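# Seat the diffuser flat in the light fitting

## Task

Set the diffuser panel into the light fitting so it lies flat, with each of its two short edges tucked beneath the fitting's lips.

## Robot and tools

Robot: two six-joint arms, left_arm and right_arm, each with a two-finger gripper whose fingers can fold. Fingers fold toward the palm when a part is held deep in the pads, or when a fingertip is pushed into a surface while not fully closed. For a firm, predictable grip, use the outer quarter of the pads near the tips.

Frames. Scene frame: origin at table-top height midway between the nominal bases, +z up, +x out over the table, left_arm on the +y side. Calibrated bases: left_arm (-0.041, +0.444, 0) m, right_arm (-0.015, -0.454, 0) m, each turned slightly about z. Reported hand positions, orientations and velocities are in that arm's own base frame. Fixed cameras and the table use the scene frame. Offsets you send are along the current Hand target's own axes. On the gripper, +z points along the fingers and y is the opening direction. end_effector_position is the point between the pads when they are closed. Fingertips sit about 33 mm beyond it at gaps up to 40 mm, and about 9 mm beyond when fully open.

execute_actions(actions, cameras). actions is a list of actions. Each action is a table of up to 15 rows, one row per 1/30 s step. A short table repeats its last row to fill 15 steps. Every row holds 18 numbers in [-1, 1], for both arms even if one is idle: left dx, dy, dz, rx, ry, rz, gripper position, force_limit, speed, then the same nine for the right arm. dx..rz are an offset from the Hand target as it was when the action began. Each row counts from that start, not from the row before. Separate actions and separate calls build on each other, so repeating an offset moves the arm further. Scale: 1.0 = 0.6 m or 180 degrees; rx, ry, rz form one rotation vector. All zeros re-requests the current Hand target. The three gripper numbers are absolute settings, not offsets:
- position: +1 fully open (140 mm); pads meet near -0.8; -1 closes until blocked.
- force_limit: grip strength after a slow close, from about 14 N at -1 to about 58 N at +1.
- speed: closing rate, about 30 mm/s at -1 to 250 mm/s at +1. Faster closes squeeze harder.
Resend the last gripper numbers to leave a gripper unchanged; a 0 there is a real command. cameras is a list of names, ["all"], or []. Images come by default only when actions is empty.

move(target, speed, blend, stop_force, zero, blocking, cameras). target is one 18-number row like the above, or a list of up to 15 such rows. Every row's pose offsets count from the same starting Hand targets. Paths are straight and do not avoid obstacles, and all of them last at most 10 s.
- speed: m/s, 0.002 to 3.6, default 0.25; turning is limited to twice that in rad/s. Give one number, or one per target.
- blend: metres of corner rounding in a list; 0 means stop at each target.
- stop_force: newtons, 3 to 120, shared by both arms. It ends an arm's path when its wrist sensor feels that much push against the motion. It is unreliable while the gripper rotates, and it cannot be combined with blocking=false. Leave it out when backing away from a contact.
- zero: true re-zeroes moving arms before the move.
- blocking=false returns after about 0.5 s while the move continues.
The result adds a move: line giving the ending (done, off_target, moving, held, fault) and any limits, such as paced (pose clipped) or held (steps withheld).

wait(seconds 0 to 10, cameras): let time pass while arms hold. stop(cameras): brake a running move; the fingers keep going. zoom_image(camera, region [x0, y0, x1, y1] in image pixels, at most 504 by 504): a closer look at the newest image from one of cam_high, cam_low, cam_far_left, cam_far_right, cam_left_wrist, cam_right_wrist (each 672x504). zero_wrist_force(arm): subtract the current wrist reading from later ones. finished_scene(scene: current scene number): end the scene; irreversible.

Results. Hand target is the last commanded pose after clipping, and the next offsets start from it. The gripper often rests short of it; send the gap as an offset. object_status: 0 moving, 1 blocked while opening, 2 blocked while closing (a grip), 3 reached the request or pads met. position_measured is in counts: 3 open, about 75 for 100 mm, 139 for 60 mm, 200 for 20 mm, 230 pads touching. To grip harder, raise force_limit and change position slightly, for example -1 to -0.98. Wrist force and torque are in the end effector's axes; a third line shows the peak since the last report. Wrist depth is a 7x7 grid of distances in mm; - means no value. Joint velocities "within noise" means the arm is still. Joint torques include the arm's own weight. MOTOR HOT warns of overheating.

Avoid:
- Commanding a target even slightly into a firm contact. The arms are stiff: about 150 N on an arm, or contact torque past the limits (wrist joints 25.4 N m, others 136 N m), stops that arm for 10 s.
- Letting the arms touch or press on each other, including one gripper closing on the other's fingers.
- Fast impacts, dropping parts, releasing moving parts, and letting anything leave the table.
- Paths close to an arm's own base; go around instead.
- Orientation jumps: each step is clipped to within 32 degrees of the current orientation.
- Long stretched or loaded holds, which heat the motors.
Loose objects may be nudged now and then; check the cameras before finishing.

Each tool is called after "Call:" as name([rows], argument=value, ...), one row to a line, values as JSON.

## Session

Call:
execute_actions(actions=[])

Scene clock: 0.00 s.
left_arm: end_effector_position=(+0.6061, -0.4911, +0.1616) position_measured=3 object_status=3 end_effector_quat_wxyz=(-0.113, +0.982, -0.064, +0.134) | right_arm: end_effector_position=(+0.9554, +0.0400, +0.2263) position_measured=3 object_status=3 end_effector_quat_wxyz=(-0.068, +0.649, -0.093, +0.752)
Joint positions: left_arm=[-0.995 -0.915 1.028 -1.661 -1.218 2.273] | right_arm=[-0.12 -0.492 1.283 -4.074 -1.504 3.384]
Joint velocities: within noise
Joint torques (N m): no reading
Wrist force (N): no reading
Wrist torque (N m): no reading
Wrist force, peak (N): no reading
Wrist depth (mm): cam_left_wrist=[359 343 313 - 285 268 256 / 363 347 322 306 288 272 - / 371 351 328 310 297 275 263 / 382 140 336 313 296 283 135 / - 354 344 315 - - 122 / - 375 352 322 307 291 274 / - 384 349 324 307 297 277] | cam_right_wrist=[- - - - 1377 1460 - / - - - - - - 1757 / 1480 - 1491 1522 - 1279 1144 / - 131 1743 1385 1144 145 122 / - 120 1702 908 - 1318 105 / - - 1947 1743 1403 388 339 / - 1879 386 357 331 307 294]
Hand target: left_arm +0.6061, -0.4911, +0.1616; -0.113, +0.982, -0.064, +0.134 | right_arm +0.9554, +0.0400, +0.2263; -0.068, +0.649, -0.093, +0.752
Tool commands: left_gripper/position=+1.0 left_gripper/force_limit=+1.0 left_gripper/speed=+1.0 right_gripper/position=+1.0 right_gripper/force_limit=+1.0 right_gripper/speed=+1.0

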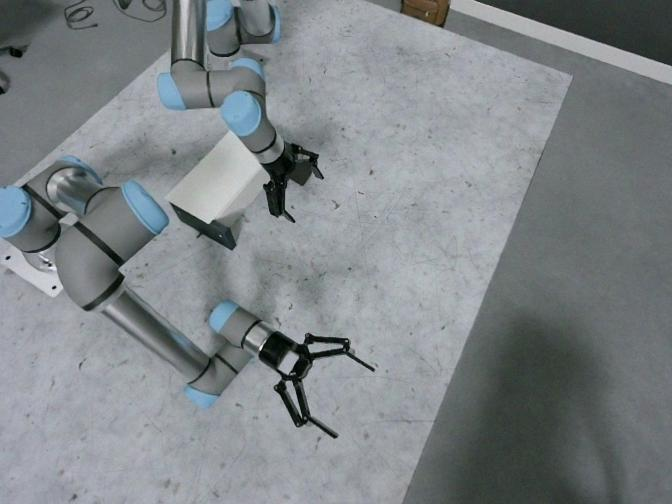

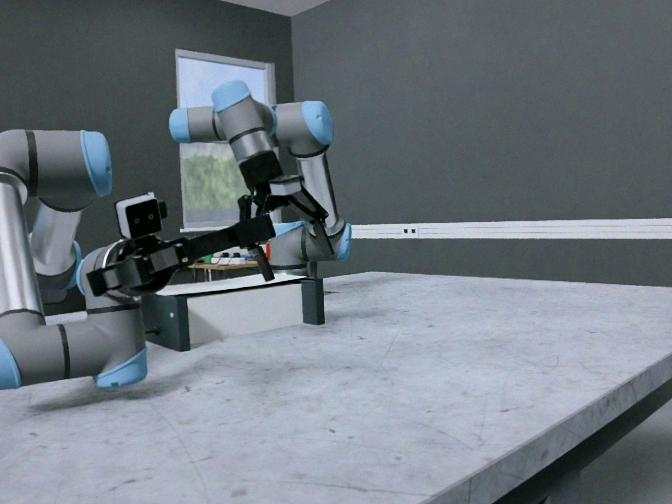

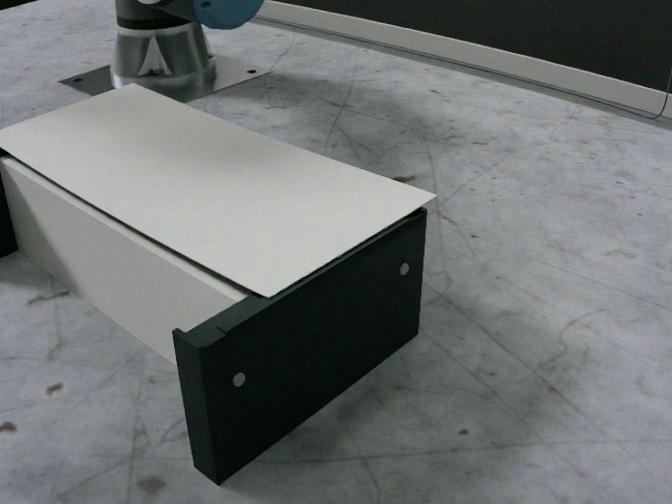

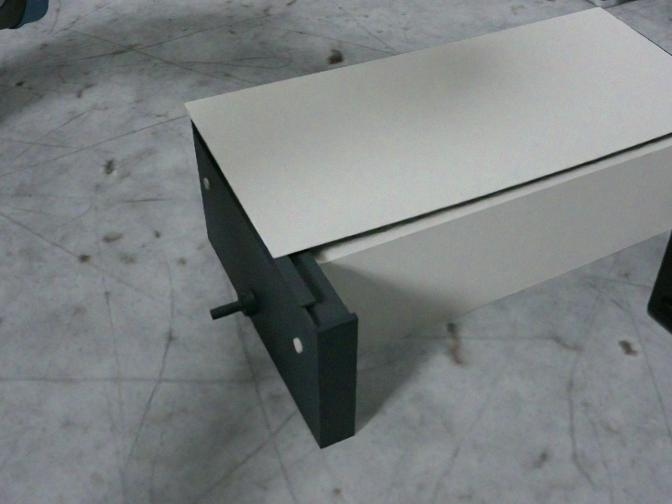

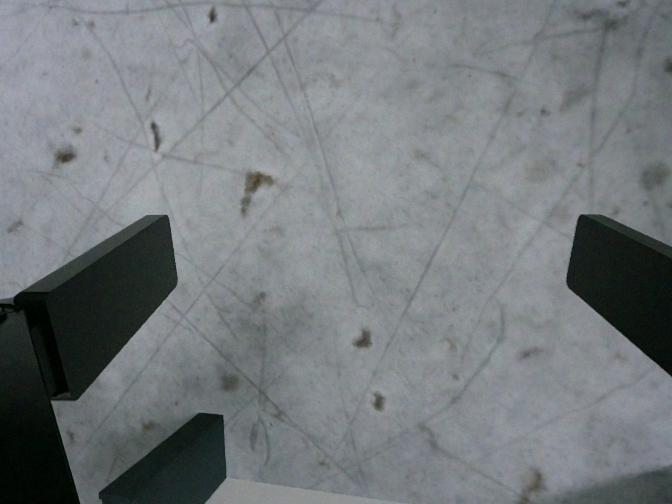

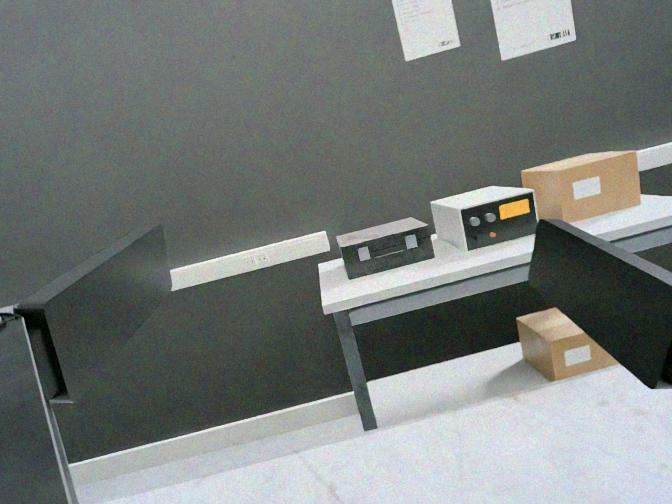

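Call:
zoom_image(camera="cam_far_left", region=[150, 170, 450, 400])

Call:
zoom_image(camera="cam_far_right", region=[170, 80, 420, 350])

Call:
zoom_image(camera="cam_far_left", region=[0, 60, 250, 260])

Call:
zoom_image(camera="cam_high", region=[140, 100, 340, 260])

Call:
zoom_image(camera="cam_low", region=[120, 200, 360, 360])

Scaled by 1.680 from the camera's 672x504 image, which has a finer 960x720 frame.

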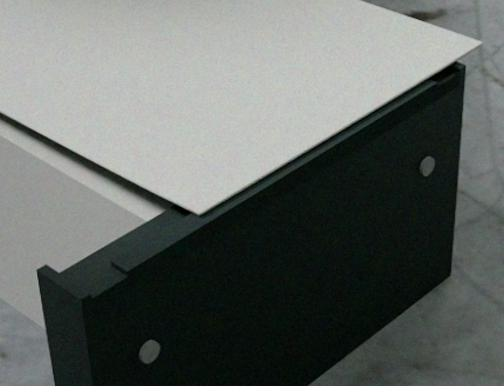

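Scaled by 1.867 from the camera's 672x504 image, which has a finer 960x720 frame.

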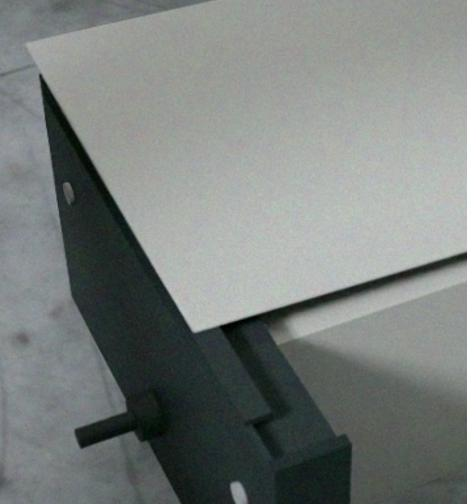

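Scaled by 2.016 from the camera's 672x504 image, which has a finer 960x720 frame.

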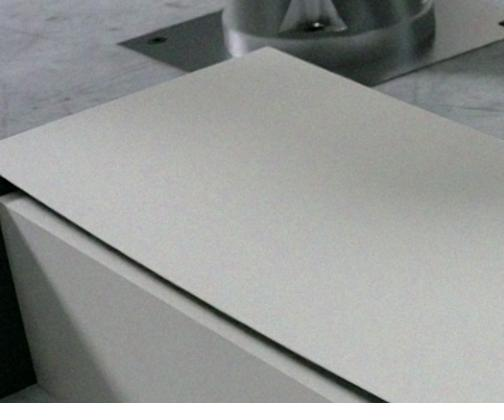

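Scaled by 2.520 from the camera's 672x504 image, which has a finer 960x720 frame.

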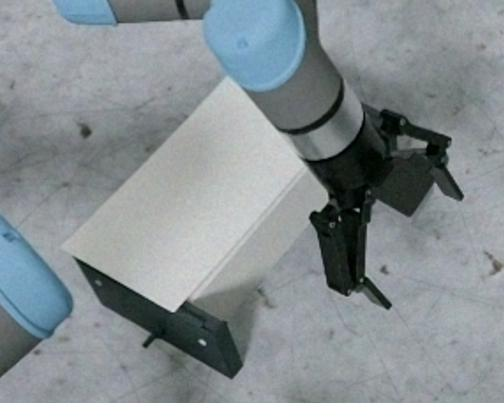

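Scaled by 2.100 from the camera's 672x504 image, which has a finer 960x720 frame.

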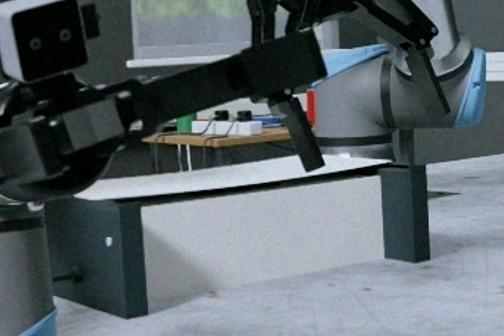

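Call:
move(target=[-0.2395,-0.273,-0.045,-0.072,-0.086,-0.041,1,1,1,-0.035,-0.334,-0.849,-0.049,-0.544,-0.067,1,1,1], speed=0.4, cameras=["cam_left_wrist","cam_right_wrist","cam_high"])

Scene clock: 14.70 s.
left_arm: end_effector_position=(+0.4769, -0.3160, +0.1903) position_measured=3 object_status=3 end_effector_quat_wxyz=(-0.001, +1.000, +0.000, +0.000) | right_arm: end_effector_position=(+0.4586, +0.2663, +0.1807) position_measured=3 object_status=3 end_effector_quat_wxyz=(-0.001, +1.000, +0.000, +0.000)
Joint positions: left_arm=[-0.821 -1.399 1.603 -1.775 -1.569 2.32] | right_arm=[0.271 -1.494 1.737 -1.814 -1.569 3.413]
Joint torques (N m): left_arm=[12.06 -38.14 -13.06 -5.29 -1.14 1.51] | right_arm=[9.41 -18.2 -36.27 -1.03 1.25 1.27]
Wrist force (N): left_arm=[-0.9 0.4 0.1] | right_arm=[-2.0 3.5 -1.3]
Wrist torque (N m): left_arm=[0.06 0.24 0.06] | right_arm=[1.15 0.59 -0.35]
Wrist force, peak (N): left_arm=[-1.2 -0.3 -0.2] | right_arm=[-2.1 3.6 -1.7]
Wrist depth (mm): cam_left_wrist=[292 290 289 289 286 289 287 / 311 313 314 304 - 304 308 / 322 329 329 328 327 323 322 / - 139 347 341 337 334 135 / - 362 371 251 250 250 122 / - 402 396 269 262 269 264 / - 429 429 287 285 286 283] | cam_right_wrist=[275 275 277 278 282 281 280 / 289 293 294 296 296 299 297 / 312 310 311 312 316 318 318 / 323 141 329 330 334 146 123 / - 140 241 243 361 366 105 / - 257 254 257 391 392 392 / 275 270 275 280 422 428 -]
Hand target: left_arm +0.4769, -0.3160, +0.1903; -0.001, +1.000, +0.000, +0.000 | right_arm +0.4586, +0.2663, +0.1807; -0.001, +1.000, +0.000, +0.000
Off the commanded pose: left_arm 0.000 m, 0 deg | right_arm 0.000 m, 0 deg.
move: done
camera_calibration:
cam_left_wrist: T_world_to_cam=[[-0.00837562, -0.999781, -0.0191537, -0.296179], [-0.94175, 0.00144647, 0.33631, 0.388036], [-0.336209, 0.0208548, -0.941556, 0.488946], [0, 0, 0, 1]] pos_world=[0.527341, -0.306872, 0.324197]
cam_right_wrist: T_world_to_cam=[[-0.016571, -0.999242, 0.0352302, 0.274196], [-0.940424, 0.0275437, 0.338887, 0.362861], [-0.3396, -0.0275156, -0.940167, 0.477304], [0, 0, 0, 1]] pos_world=[0.507879, 0.277127, 0.316117]
Images, in order (width x height): cam_high 672x504, cam_left_wrist 672x504, cam_right_wrist 672x504.

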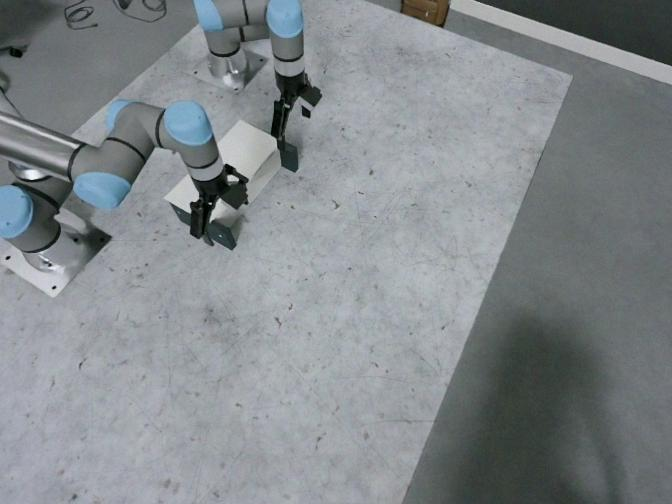

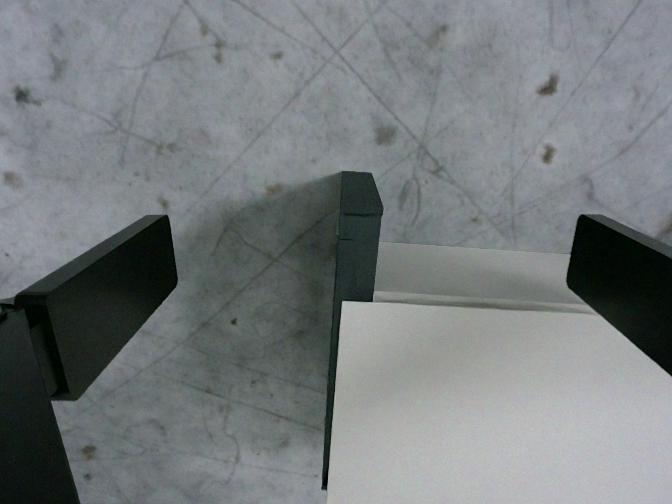

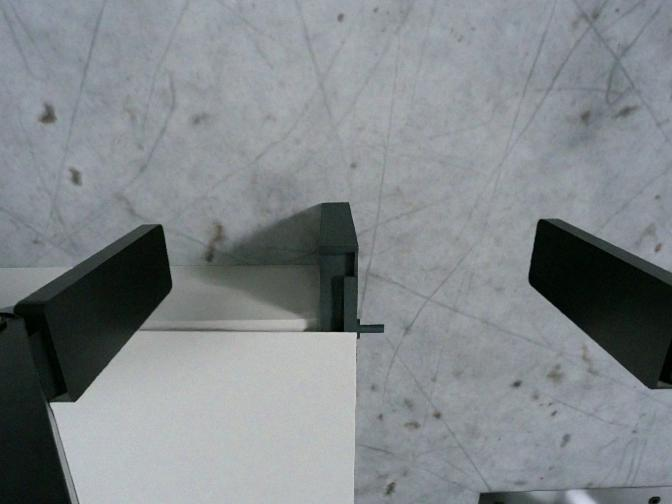

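Call:
zoom_image(camera="cam_left_wrist", region=[310, 160, 450, 340])

Call:
zoom_image(camera="cam_right_wrist", region=[260, 190, 400, 370])

Scaled by 2.800 from the camera's 672x504 image, which has a finer 960x720 frame.

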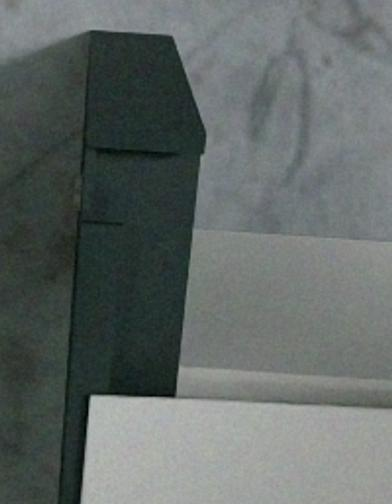

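Scaled by 2.800 from the camera's 672x504 image, which has a finer 960x720 frame.

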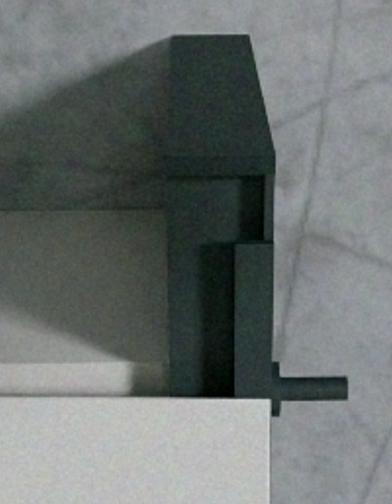

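Call:
move(target=[-0.007,0.278,-0.383,0,0,0,1,1,1,0,0.4,-0.08,0,0,0,1,1,1], speed=0.4, cameras=["cam_left_wrist","cam_far_left","cam_far_right"])

Call:
zoom_image(camera="cam_left_wrist", region=[80, 100, 584, 504])

Scene clock: 19.17 s.
left_arm: end_effector_position=(+0.4726, -0.4831, +0.4197) position_measured=3 object_status=3 end_effector_quat_wxyz=(-0.001, +1.000, +0.000, +0.000) | right_arm: end_effector_position=(+0.4585, +0.0263, +0.2283) position_measured=3 object_status=3 end_effector_quat_wxyz=(-0.001, +1.000, +0.000, +0.000)
Joint positions: left_arm=[-0.996 -0.987 0.411 -0.994 -1.569 2.146] | right_arm=[-0.238 -1.688 1.803 -1.685 -1.569 2.904]
Joint torques (N m): left_arm=[12 -39.46 -26.76 -0.99 -1.13 1.67] | right_arm=[-10.56 -29.43 -37.44 -0.94 1.32 -1.88]
Wrist force (N): left_arm=[-0.9 0.3 0.2] | right_arm=[-2.1 3.4 -1.3]
Wrist torque (N m): left_arm=[0.04 0.22 0.12] | right_arm=[1.12 0.50 -0.16]
Wrist force, peak (N): left_arm=[-1.2 1.2 -1.6] | right_arm=[-2.1 5.7 -2.0]
Wrist depth (mm): cam_left_wrist=[498 528 503 505 499 497 490 / 535 527 530 528 525 520 518 / 566 569 550 549 - 611 546 / - 130 483 - 501 580 135 / - 634 - 674 525 638 122 / - 694 672 659 678 680 663 / - 736 - 722 733 703 599] | cam_right_wrist=[318 316 319 320 323 324 324 / 336 339 340 342 340 345 345 / 351 361 361 361 363 364 367 / 314 142 389 387 386 146 124 / - 406 414 418 416 420 105 / - 444 445 445 448 450 450 / 474 482 487 482 486 492 -]
Hand target: left_arm +0.4726, -0.4832, +0.4198; -0.001, +1.000, +0.000, +0.000 | right_arm +0.4585, +0.0263, +0.2283; -0.001, +1.000, +0.000, +0.000
Off the commanded pose: left_arm 0.000 m, 0 deg | right_arm 0.000 m, 0 deg.
move: done
camera_calibration:
cam_left_wrist: T_world_to_cam=[[-0.00842019, -0.999789, -0.0187116, -0.459007], [-0.941824, 0.00164165, 0.336104, 0.30729], [-0.336002, 0.020453, -0.941639, 0.706818], [0, 0, 0, 1]] pos_world=[0.52304, -0.473872, 0.553697]
Images, in order (width x height): cam_far_left 672x504, cam_far_right 672x504, cam_left_wrist 672x504.

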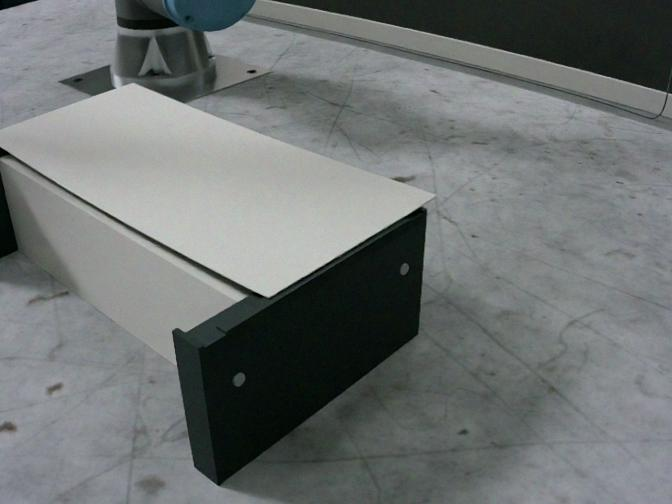

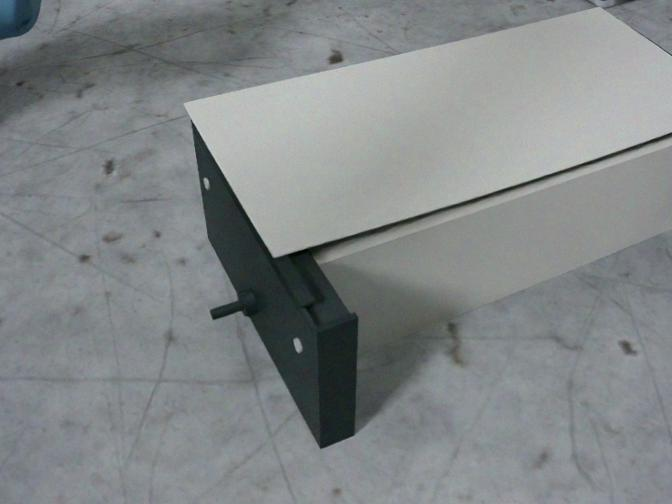

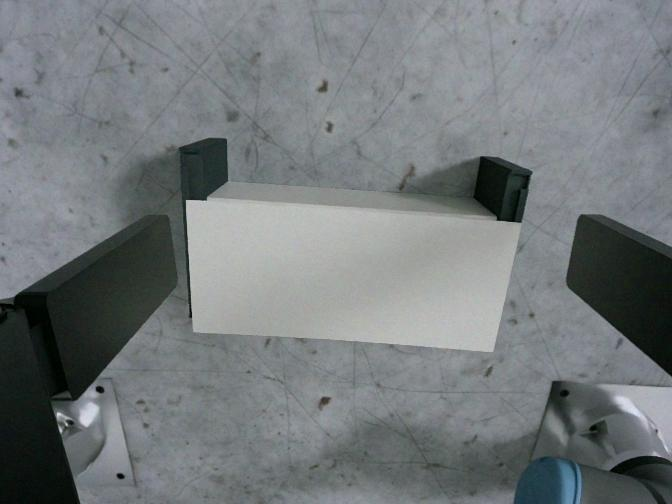

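Scaled by 1.000.

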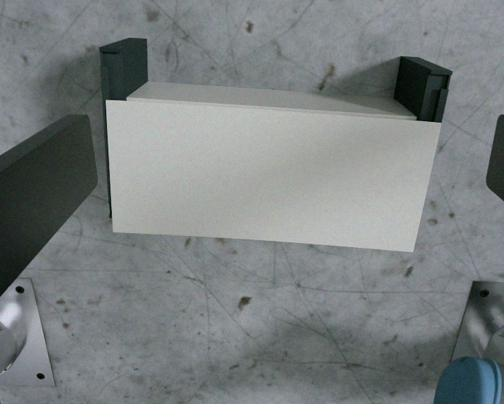

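Call:
move([
  [-0.0627,-0.3,0.4247,0,0,0,-1,-1,0,-0.0817,-0.3875,0.105,0,0,0,-1,-1,0],
], speed=0.4)

Call:
move(target=[0,0,0.06,0,0,0,-1,-1,0,0,0,0.06,0,0,0,-1,-1,0], speed=0.015, stop_force=4, cameras=["cam_far_left","cam_far_right","cam_left_wrist","cam_right_wrist"])

Scene clock: 28.43 s.
left_arm: end_effector_position=(+0.4351, -0.3028, +0.1653) position_measured=233 object_status=3 end_effector_quat_wxyz=(-0.001, +1.000, +0.000, +0.000) | right_arm: end_effector_position=(+0.4095, +0.2589, +0.1657) position_measured=233 object_status=3 end_effector_quat_wxyz=(-0.001, +1.000, +0.000, +0.000)
Joint positions: left_arm=[-0.863 -1.484 1.766 -1.852 -1.569 2.278] | right_arm=[0.284 -1.595 1.881 -1.857 -1.569 3.426]
Joint torques (N m): left_arm=[11.66 -34.6 -12.99 -5.78 1.8 1.7] | right_arm=[8.93 -14.02 -36.83 -5.68 -1.33 1.43]
Wrist force (N): left_arm=[-0.8 0.4 0.0] | right_arm=[-2.0 3.6 -1.3]
Wrist torque (N m): left_arm=[0.07 0.21 0.06] | right_arm=[1.18 0.57 -0.34]
Wrist force, peak (N): left_arm=[-0.7 -1.5 2.2] | right_arm=[-1.8 5.3 -1.8]
Wrist depth (mm): cam_left_wrist=[272 271 263 272 268 268 267 / 287 284 - 282 282 281 280 / 303 304 304 300 291 292 298 / - 321 319 311 121 218 208 / 347 - - - 89 89 216 / - - - - - - - / - - - - - - -] | cam_right_wrist=[263 262 263 266 267 266 268 / 275 277 280 280 281 283 285 / 292 297 299 290 299 301 301 / 225 209 206 125 316 321 323 / 219 215 79 - 83 89 347 / - - - - - - - / - - - - - - -]
Hand target: left_arm +0.4351, -0.3028, +0.1653; -0.001, +1.000, +0.000, +0.000 | right_arm +0.4095, +0.2589, +0.1657; -0.001, +1.000, +0.000, +0.000
Off the commanded pose: left_arm 0.000 m, 0 deg | right_arm 0.000 m, 0 deg.
move: done

Scene clock: 31.50 s.
left_arm: end_effector_position=(+0.4351, -0.3027, +0.1397) position_measured=233 object_status=3 end_effector_quat_wxyz=(-0.001, +1.000, +0.000, +0.000) | right_arm: end_effector_position=(+0.4095, +0.2589, +0.1399) position_measured=233 object_status=3 end_effector_quat_wxyz=(-0.001, +1.000, +0.000, +0.000)
Joint positions: left_arm=[-0.863 -1.465 1.814 -1.919 -1.569 2.278] | right_arm=[0.284 -1.575 1.93 -1.926 -1.569 3.426]
Joint torques (N m): left_arm=[2.25 -28.35 -28.67 -1.13 1.59 1.02] | right_arm=[0.97 -31.99 -35.14 -1 1.41 1.36]
Wrist force (N): left_arm=[-4.1 0.9 -6.8] | right_arm=[-0.2 2.4 -2.8]
Wrist torque (N m): left_arm=[0.01 0.16 0.06] | right_arm=[0.98 0.25 -0.37]
Wrist force, peak (N): left_arm=[-14.7 -13.3 -53.3] | right_arm=[-16.9 9.9 -46.5]
Wrist depth (mm): cam_left_wrist=[248 248 247 247 245 246 242 / 256 261 264 258 255 258 255 / 279 278 274 199 269 266 271 / 295 291 291 134 180 202 217 / 315 309 - - 89 89 187 / - - - - - - - / - - - - - - -] | cam_right_wrist=[239 239 239 242 243 244 245 / 254 255 255 256 257 259 259 / 268 269 272 263 276 275 276 / - 249 - 125 288 294 295 / 189 187 79 - 83 308 317 / - - - - - - - / - - - - - - -]
Hand target: left_arm +0.4351, -0.3027, +0.1397; -0.001, +1.000, +0.000, +0.000 (not the last commanded pose) | right_arm +0.4095, +0.2589, +0.1400; -0.001, +1.000, +0.000, +0.000 (not the last commanded pose)
Off the commanded pose: left_arm 0.010 m, 0 deg | right_arm 0.010 m, 0 deg.
move: contact (left_arm, right_arm)
camera_calibration:
cam_left_wrist: T_world_to_cam=[[-0.00837618, -0.999781, -0.0191545, -0.284199], [-0.941707, 0.00144406, 0.336431, 0.365581], [-0.33633, 0.0208559, -0.941513, 0.427114], [0, 0, 0, 1]] pos_world=[0.485541, -0.293572, 0.273697]
cam_right_wrist: T_world_to_cam=[[-0.0165257, -0.999239, 0.0353292, 0.267377], [-0.940318, 0.0275433, 0.339181, 0.330587], [-0.339896, -0.0276154, -0.940057, 0.422201], [0, 0, 0, 1]] pos_world=[0.45878, 0.269727, 0.275318]
Images, in order (width x height): cam_far_left 672x504, cam_far_right 672x504, cam_left_wrist 672x504, cam_right_wrist 672x504.

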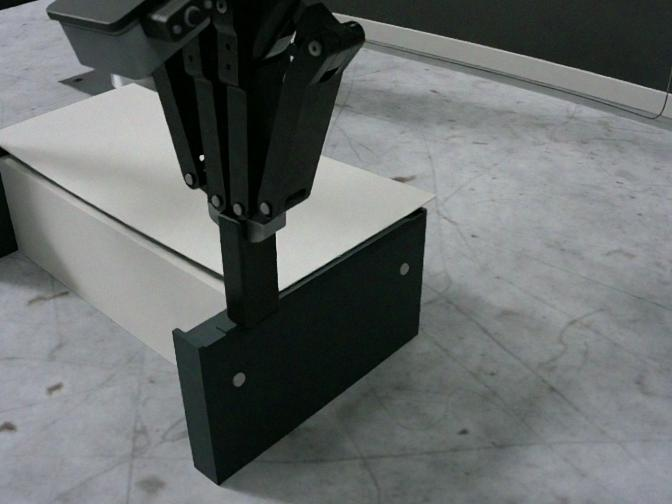

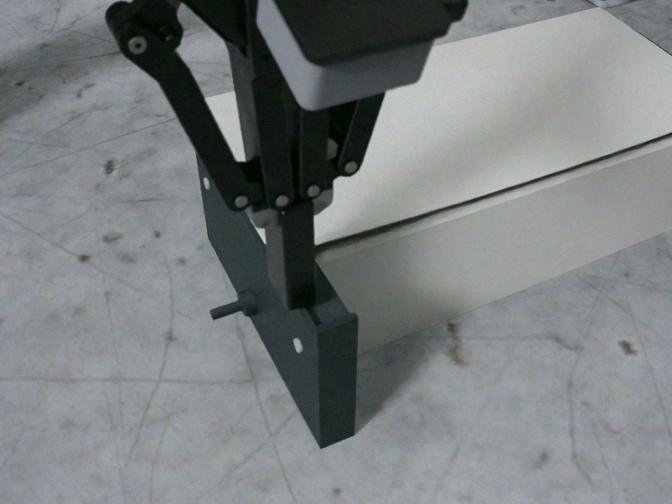

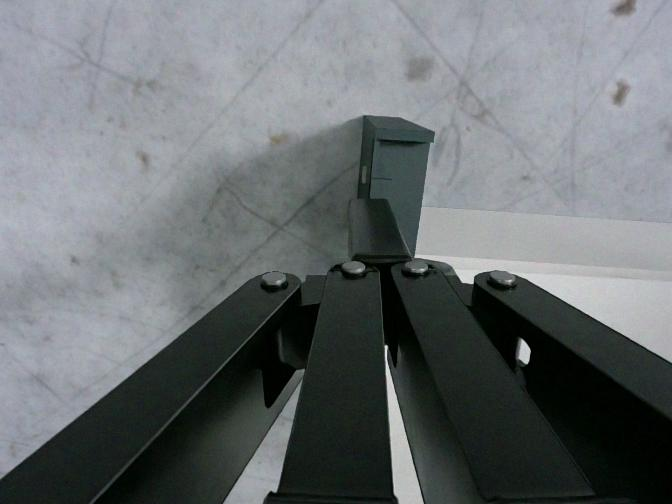

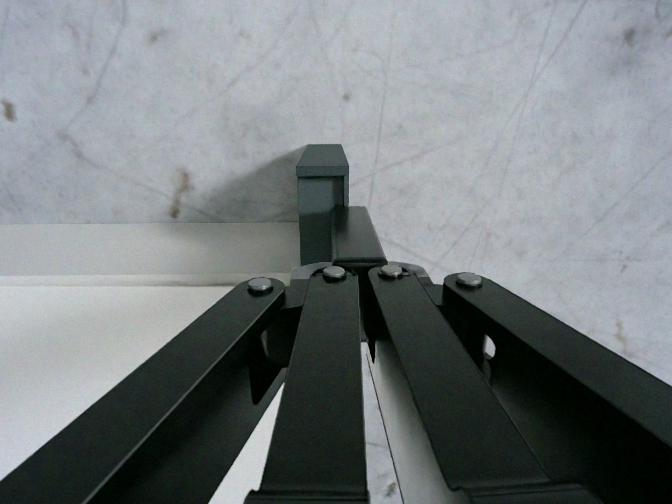

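Call:
move([
  [0,0,-0.05,0,0,0,-1,-1,0,0,0,-0.05,0,0,0,-1,-1,0],
  [-0.3377,0.1007,-0.05,0,0,0,-1,-1,0,-0.33,-0.1182,-0.05,0,0,0,-1,-1,0],
  [-0.3377,0.1007,0.0117,0,0,0,-1,-1,0,-0.33,-0.1182,0.0117,0,0,0,-1,-1,0],
  [-0.2543,0.1038,0.0117,0,0,0,-1,-1,0,-0.2583,-0.12,0.0117,0,0,0,-1,-1,0],
], speed=[0.3,0.3,0.1,0.03], blend=[0.02,0.015,0,0], cameras=["cam_far_left","cam_far_right","cam_high","cam_low"])

Scene clock: 36.70 s.
left_arm: end_effector_position=(+0.2824, -0.3650, +0.1325) position_measured=233 object_status=3 end_effector_quat_wxyz=(-0.001, +1.000, +0.000, +0.000) | right_arm: end_effector_position=(+0.2544, +0.3310, +0.1331) position_measured=233 object_status=3 end_effector_quat_wxyz=(-0.001, +1.000, +0.000, +0.000)
Joint positions: left_arm=[-1.206 -1.624 1.998 -1.943 -1.57 1.935] | right_arm=[0.589 -1.741 2.098 -1.929 -1.569 3.731]
Joint torques (N m): left_arm=[11.68 -13.81 -31.65 -5.34 0.08 1.54] | right_arm=[-11.83 -6.28 -35.34 -5.28 0.66 -1.8]
Wrist force (N): left_arm=[-0.9 0.3 0.1] | right_arm=[-0.6 2.4 -1.3]
Wrist torque (N m): left_arm=[0.03 0.19 0.06] | right_arm=[0.90 0.22 -0.23]
Wrist force, peak (N): left_arm=[-3.8 0.6 -7.1] | right_arm=[0.8 3.5 -2.1]
Wrist depth (mm): cam_left_wrist=[243 - 143 143 145 144 144 / 254 - 151 151 152 152 152 / 274 271 162 160 163 161 161 / 288 285 283 277 275 282 283 / 301 - - - 89 88 294 / - - - - - - - / - - - - - - -] | cam_right_wrist=[141 142 142 140 143 143 239 / 150 150 149 150 150 248 253 / 161 159 162 159 159 261 270 / 279 280 280 126 222 286 287 / 299 293 79 - 83 301 307 / - - - - - - - / - - - - - - -]
Hand target: left_arm +0.2825, -0.3650, +0.1325; -0.001, +1.000, +0.000, +0.000 | right_arm +0.2546, +0.3310, +0.1331; -0.001, +1.000, +0.000, +0.000
Off the commanded pose: left_arm 0.000 m, 0 deg | right_arm 0.000 m, 0 deg.
move: done; blend cut to 0.015 m at target 1
Images, in order (width x height): cam_high 672x504, cam_low 672x504, cam_far_left 672x504, cam_far_right 672x504.

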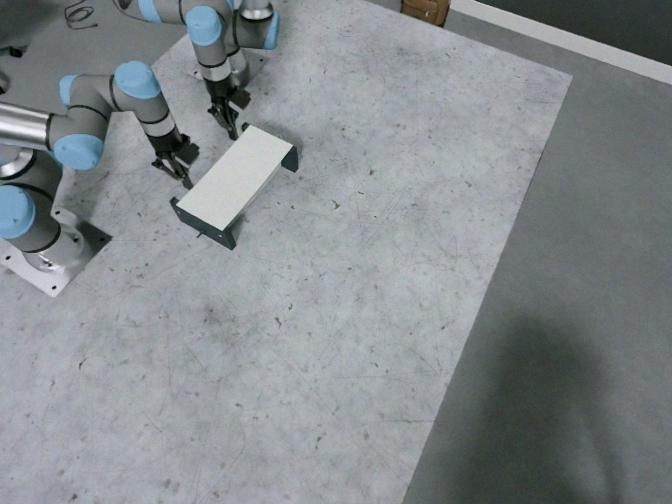

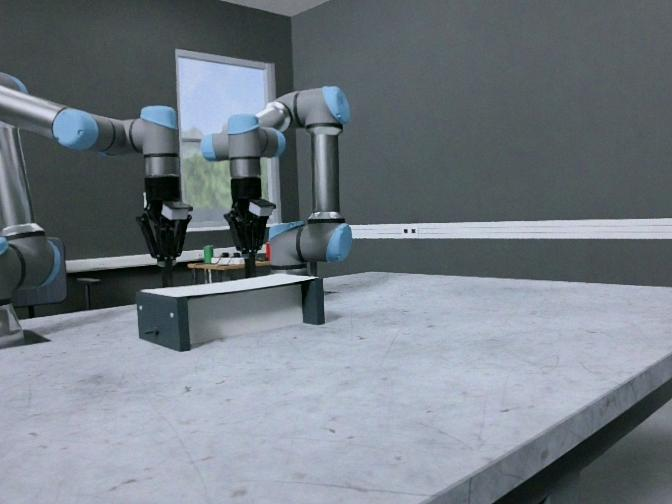

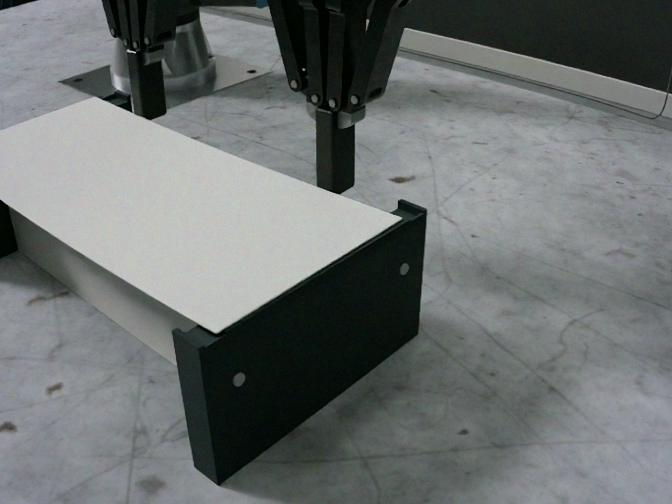

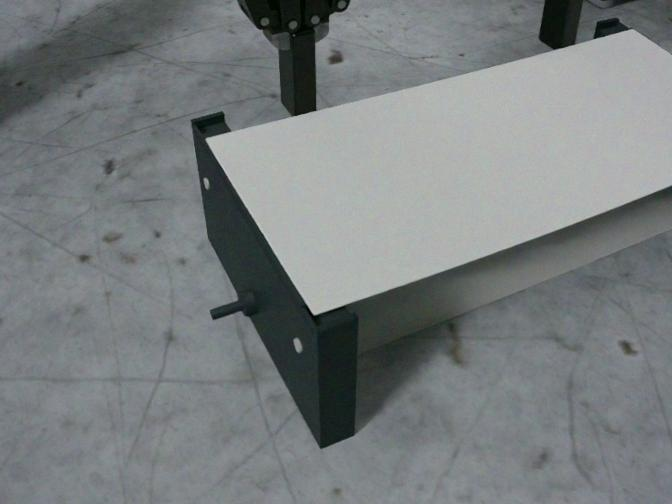

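Call:
zoom_image(camera="cam_far_left", region=[160, 190, 440, 400])

Call:
zoom_image(camera="cam_far_right", region=[180, 100, 380, 340])

Scaled by 1.800 from the camera's 672x504 image, which has a finer 960x720 frame.

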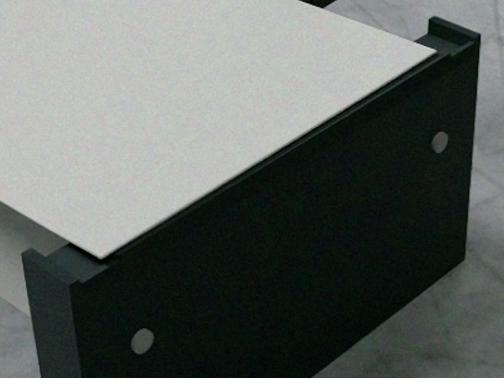

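Scaled by 2.100 from the camera's 672x504 image, which has a finer 960x720 frame.

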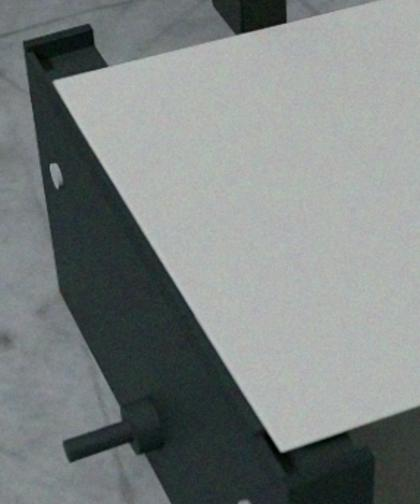

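Call:
move([
  [0,0,-0.0628,0,0,0,-1,-1,0,0,0,-0.0615,0,0,0,-1,-1,0],
  [0.1587,-0.1775,-0.0628,0,0,0,-1,-1,0,0.1515,0.1795,-0.0615,0,0,0,-1,-1,0],
  [0.1587,-0.1775,-0.0628,0,0,0,-1,-1,0,0.1515,0.1795,-0.0128,0,0,0,-1,-1,0],
  [0.1587,-0.1775,-0.0628,0,0,0,-1,-1,0,0.1502,0.1262,-0.0128,0,0,0,-1,-1,0],
], speed=[0.3,0.3,0.1,0.03], blend=[0.02,0.015,0,0], cameras=["cam_far_left","cam_far_right","cam_left_wrist","cam_right_wrist"])

Call:
zoom_image(camera="cam_far_right", region=[180, 100, 380, 340])

Call:
zoom_image(camera="cam_far_left", region=[160, 190, 440, 400])

Scene clock: 42.67 s.
left_arm: end_effector_position=(+0.3777, -0.2586, +0.1704) position_measured=233 object_status=3 end_effector_quat_wxyz=(-0.001, +1.000, +0.000, +0.000) | right_arm: end_effector_position=(+0.3447, +0.2551, +0.1406) position_measured=233 object_status=3 end_effector_quat_wxyz=(-0.001, +1.000, +0.000, +0.000)
Joint positions: left_arm=[-0.897 -1.665 1.933 -1.838 -1.569 2.244] | right_arm=[0.32 -1.717 2.058 -1.912 -1.569 3.462]
Joint torques (N m): left_arm=[11.77 -13.45 -31.5 -1.44 -1.12 1.51] | right_arm=[6.61 -7.99 -36.14 -5.5 -0.73 1.68]
Wrist force (N): left_arm=[-0.7 0.3 0.2] | right_arm=[-0.8 3.2 -1.3]
Wrist torque (N m): left_arm=[0.05 0.19 0.04] | right_arm=[1.00 0.30 -0.42]
Wrist force, peak (N): left_arm=[-1.9 1.4 -1.0] | right_arm=[0.6 4.3 -2.1]
Wrist depth (mm): cam_left_wrist=[278 - 274 273 271 177 176 / 293 289 291 289 282 186 187 / 307 308 307 304 216 197 197 / 326 326 323 134 135 206 210 / 349 - - - 89 88 220 / - - - - - - - / - - - - - - -] | cam_right_wrist=[149 149 148 151 242 246 246 / 158 156 156 159 258 259 259 / 166 167 166 169 274 275 278 / 178 179 175 127 289 295 294 / 191 188 79 - 83 305 316 / - - - - - - - / - - - - - - -]
Hand target: left_arm +0.3777, -0.2586, +0.1704; -0.001, +1.000, +0.000, +0.000 | right_arm +0.3447, +0.2552, +0.1406; -0.001, +1.000, +0.000, +0.000
Off the commanded pose: left_arm 0.000 m, 0 deg | right_arm 0.000 m, 0 deg.
move: done; blend cut to 0.0188 m at target 1, 0.0146 m at target 2
camera_calibration:
cam_left_wrist: T_world_to_cam=[[-0.00837618, -0.999781, -0.0191545, -0.239901], [-0.941707, 0.00144406, 0.336431, 0.301135], [-0.33633, 0.0208559, -0.941513, 0.435791], [0, 0, 0, 1]] pos_world=[0.428141, -0.249372, 0.304397]
cam_right_wrist: T_world_to_cam=[[-0.0165618, -0.999242, 0.0352337, 0.262527], [-0.940349, 0.0275423, 0.339095, 0.269498], [-0.339809, -0.0275159, -0.940092, 0.400549], [0, 0, 0, 1]] pos_world=[0.39388, 0.265927, 0.275918]
Images, in order (width x height): cam_far_left 672x504, cam_far_right 672x504, cam_left_wrist 672x504, cam_right_wrist 672x504.

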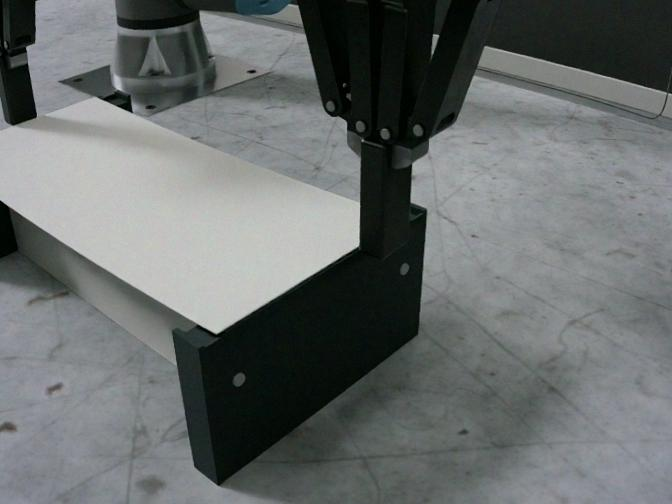

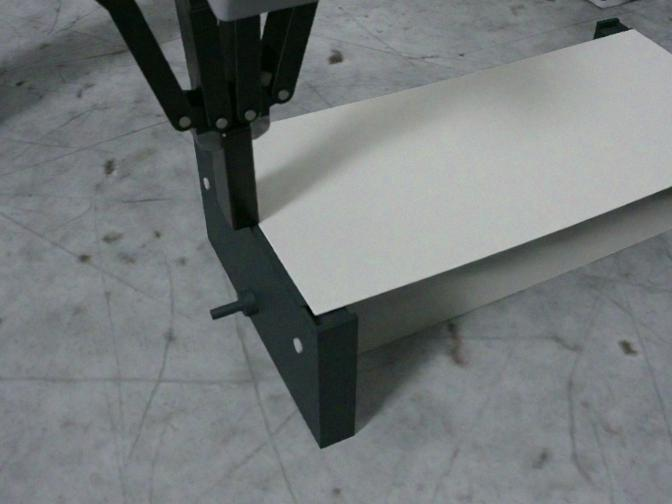

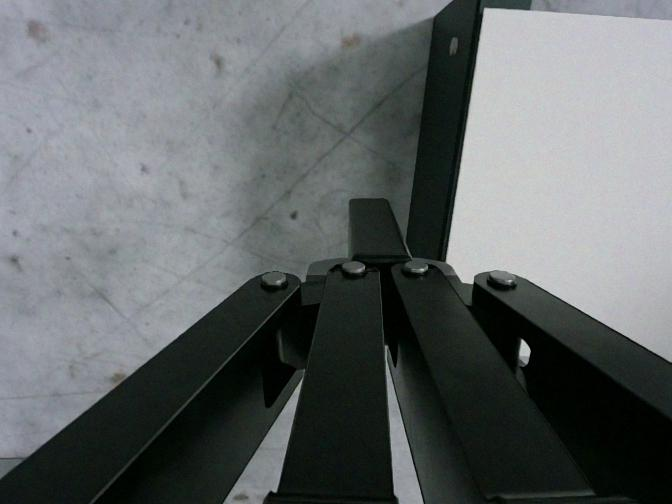

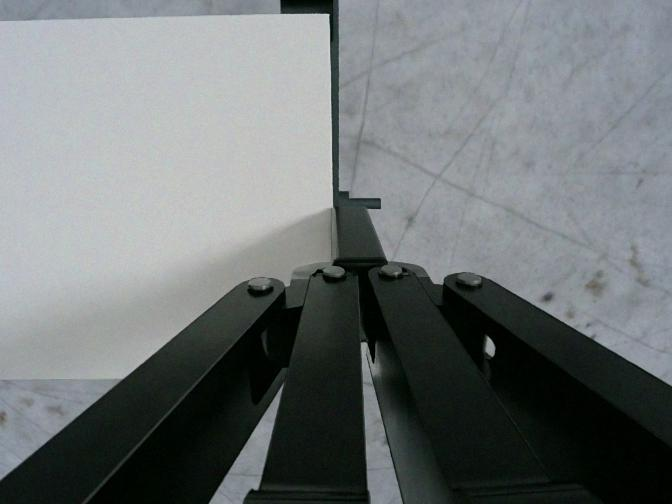

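Scaled by 2.100 from the camera's 672x504 image, which has a finer 960x720 frame.

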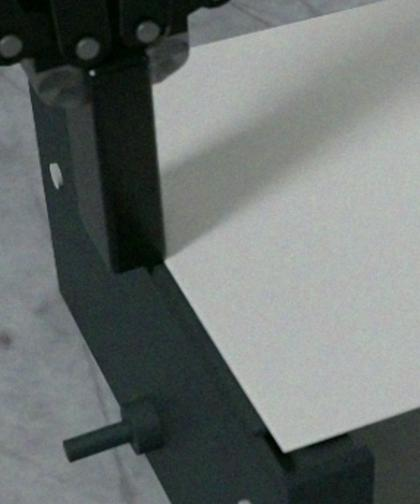

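Scaled by 1.800 from the camera's 672x504 image, which has a finer 960x720 frame.

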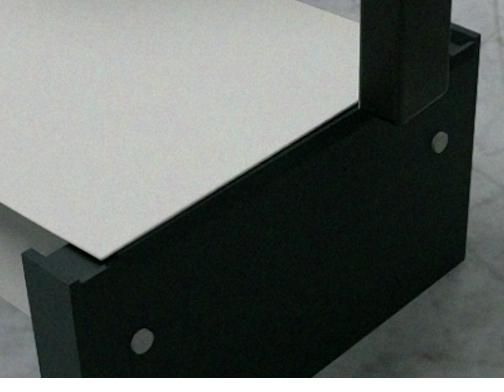

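Call:
move(target=[0,0,0,0,0,0,-1,-1,0,0,-0.012,0,0,0,0,-1,-1,0], speed=0.02, cameras=["cam_far_left","cam_far_right","cam_right_wrist"])

Call:
zoom_image(camera="cam_far_right", region=[180, 100, 380, 340])

Call:
zoom_image(camera="cam_far_left", region=[160, 190, 440, 400])

Scene clock: 44.10 s.
left_arm: end_effector_position=(+0.3777, -0.2586, +0.1704) position_measured=233 object_status=3 end_effector_quat_wxyz=(-0.001, +1.000, +0.000, +0.000) | right_arm: end_effector_position=(+0.3447, +0.2623, +0.1406) position_measured=233 object_status=3 end_effector_quat_wxyz=(-0.001, +1.000, +0.000, +0.000)
Joint positions: left_arm=[-0.897 -1.665 1.933 -1.838 -1.569 2.244] | right_arm=[0.336 -1.706 2.049 -1.914 -1.569 3.478]
Joint torques (N m): left_arm=[12.07 -12.98 -31.52 -1.3 -0.96 1.52] | right_arm=[8.78 -5.39 -37.1 -5.64 0.28 1.38]
Wrist force (N): left_arm=[-0.9 0.2 0.1] | right_arm=[-0.7 2.7 -1.6]
Wrist torque (N m): left_arm=[0.02 0.23 0.04] | right_arm=[0.97 0.29 -0.42]
Wrist force, peak (N): left_arm=[-1.0 0.4 0.3] | right_arm=[-0.7 3.5 -1.2]
Wrist depth (mm): cam_left_wrist=[- 276 276 275 264 177 177 / 291 291 290 287 262 186 187 / 309 309 316 298 201 198 198 / 325 327 323 134 203 209 211 / - - - - 89 89 223 / - - - - - - - / - - - - - - -] | cam_right_wrist=[155 153 153 153 243 245 244 / 160 160 160 162 258 259 261 / 170 171 171 172 274 275 277 / 179 182 180 127 288 293 296 / 193 192 79 - 83 89 318 / - - - - - - - / - - - - - - -]
Hand target: left_arm +0.3777, -0.2586, +0.1704; -0.001, +1.000, +0.000, +0.000 | right_arm +0.3447, +0.2624, +0.1406; -0.001, +1.000, +0.000, +0.000
Off the commanded pose: left_arm 0.000 m, 0 deg | right_arm 0.000 m, 0 deg.
move: done
camera_calibration:
cam_right_wrist: T_world_to_cam=[[-0.0165618, -0.999242, 0.0352337, 0.269718], [-0.940349, 0.0275423, 0.339095, 0.269266], [-0.339809, -0.0275159, -0.940092, 0.400841], [0, 0, 0, 1]] pos_world=[0.39388, 0.273127, 0.276018]
Images, in order (width x height): cam_far_left 672x504, cam_far_right 672x504, cam_right_wrist 672x504.

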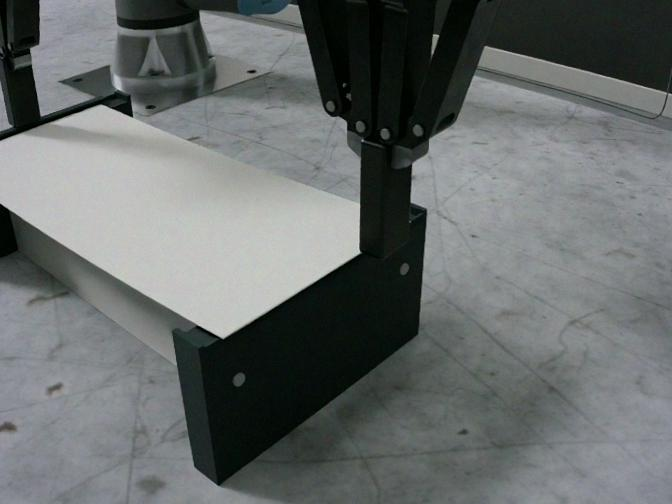

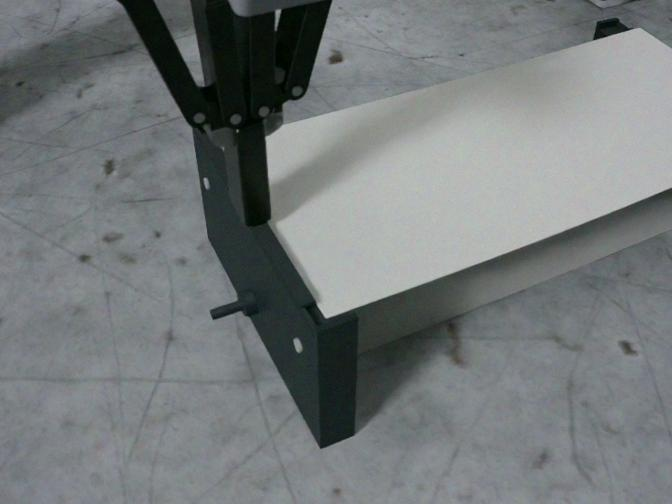

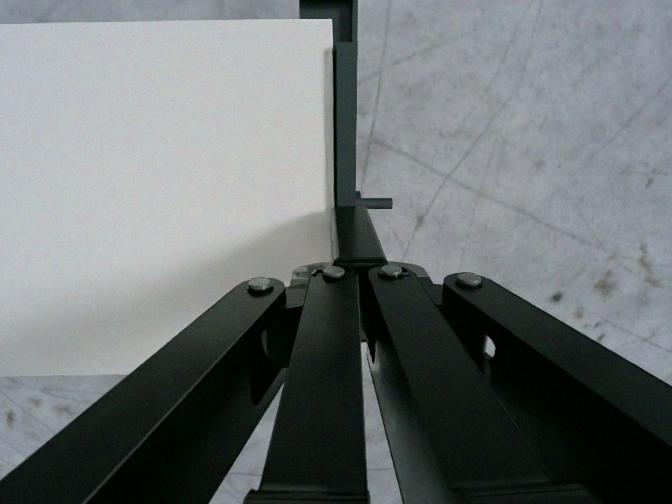

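Scaled by 2.100 from the camera's 672x504 image, which has a finer 960x720 frame.

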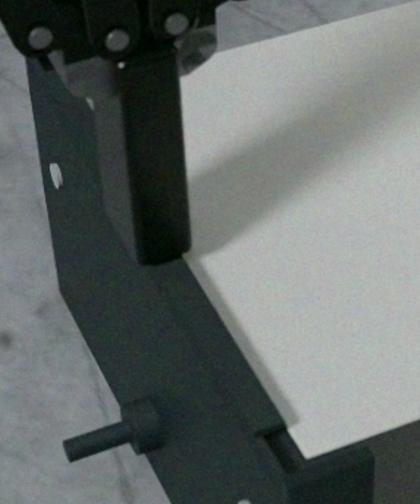

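Scaled by 1.800 from the camera's 672x504 image, which has a finer 960x720 frame.

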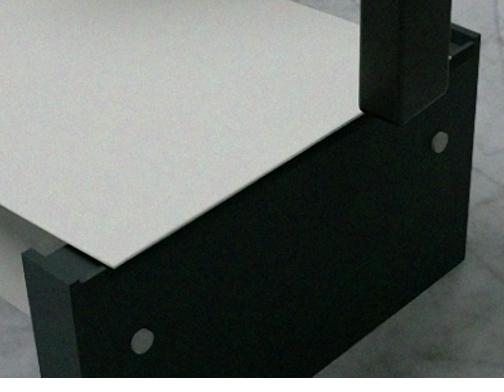

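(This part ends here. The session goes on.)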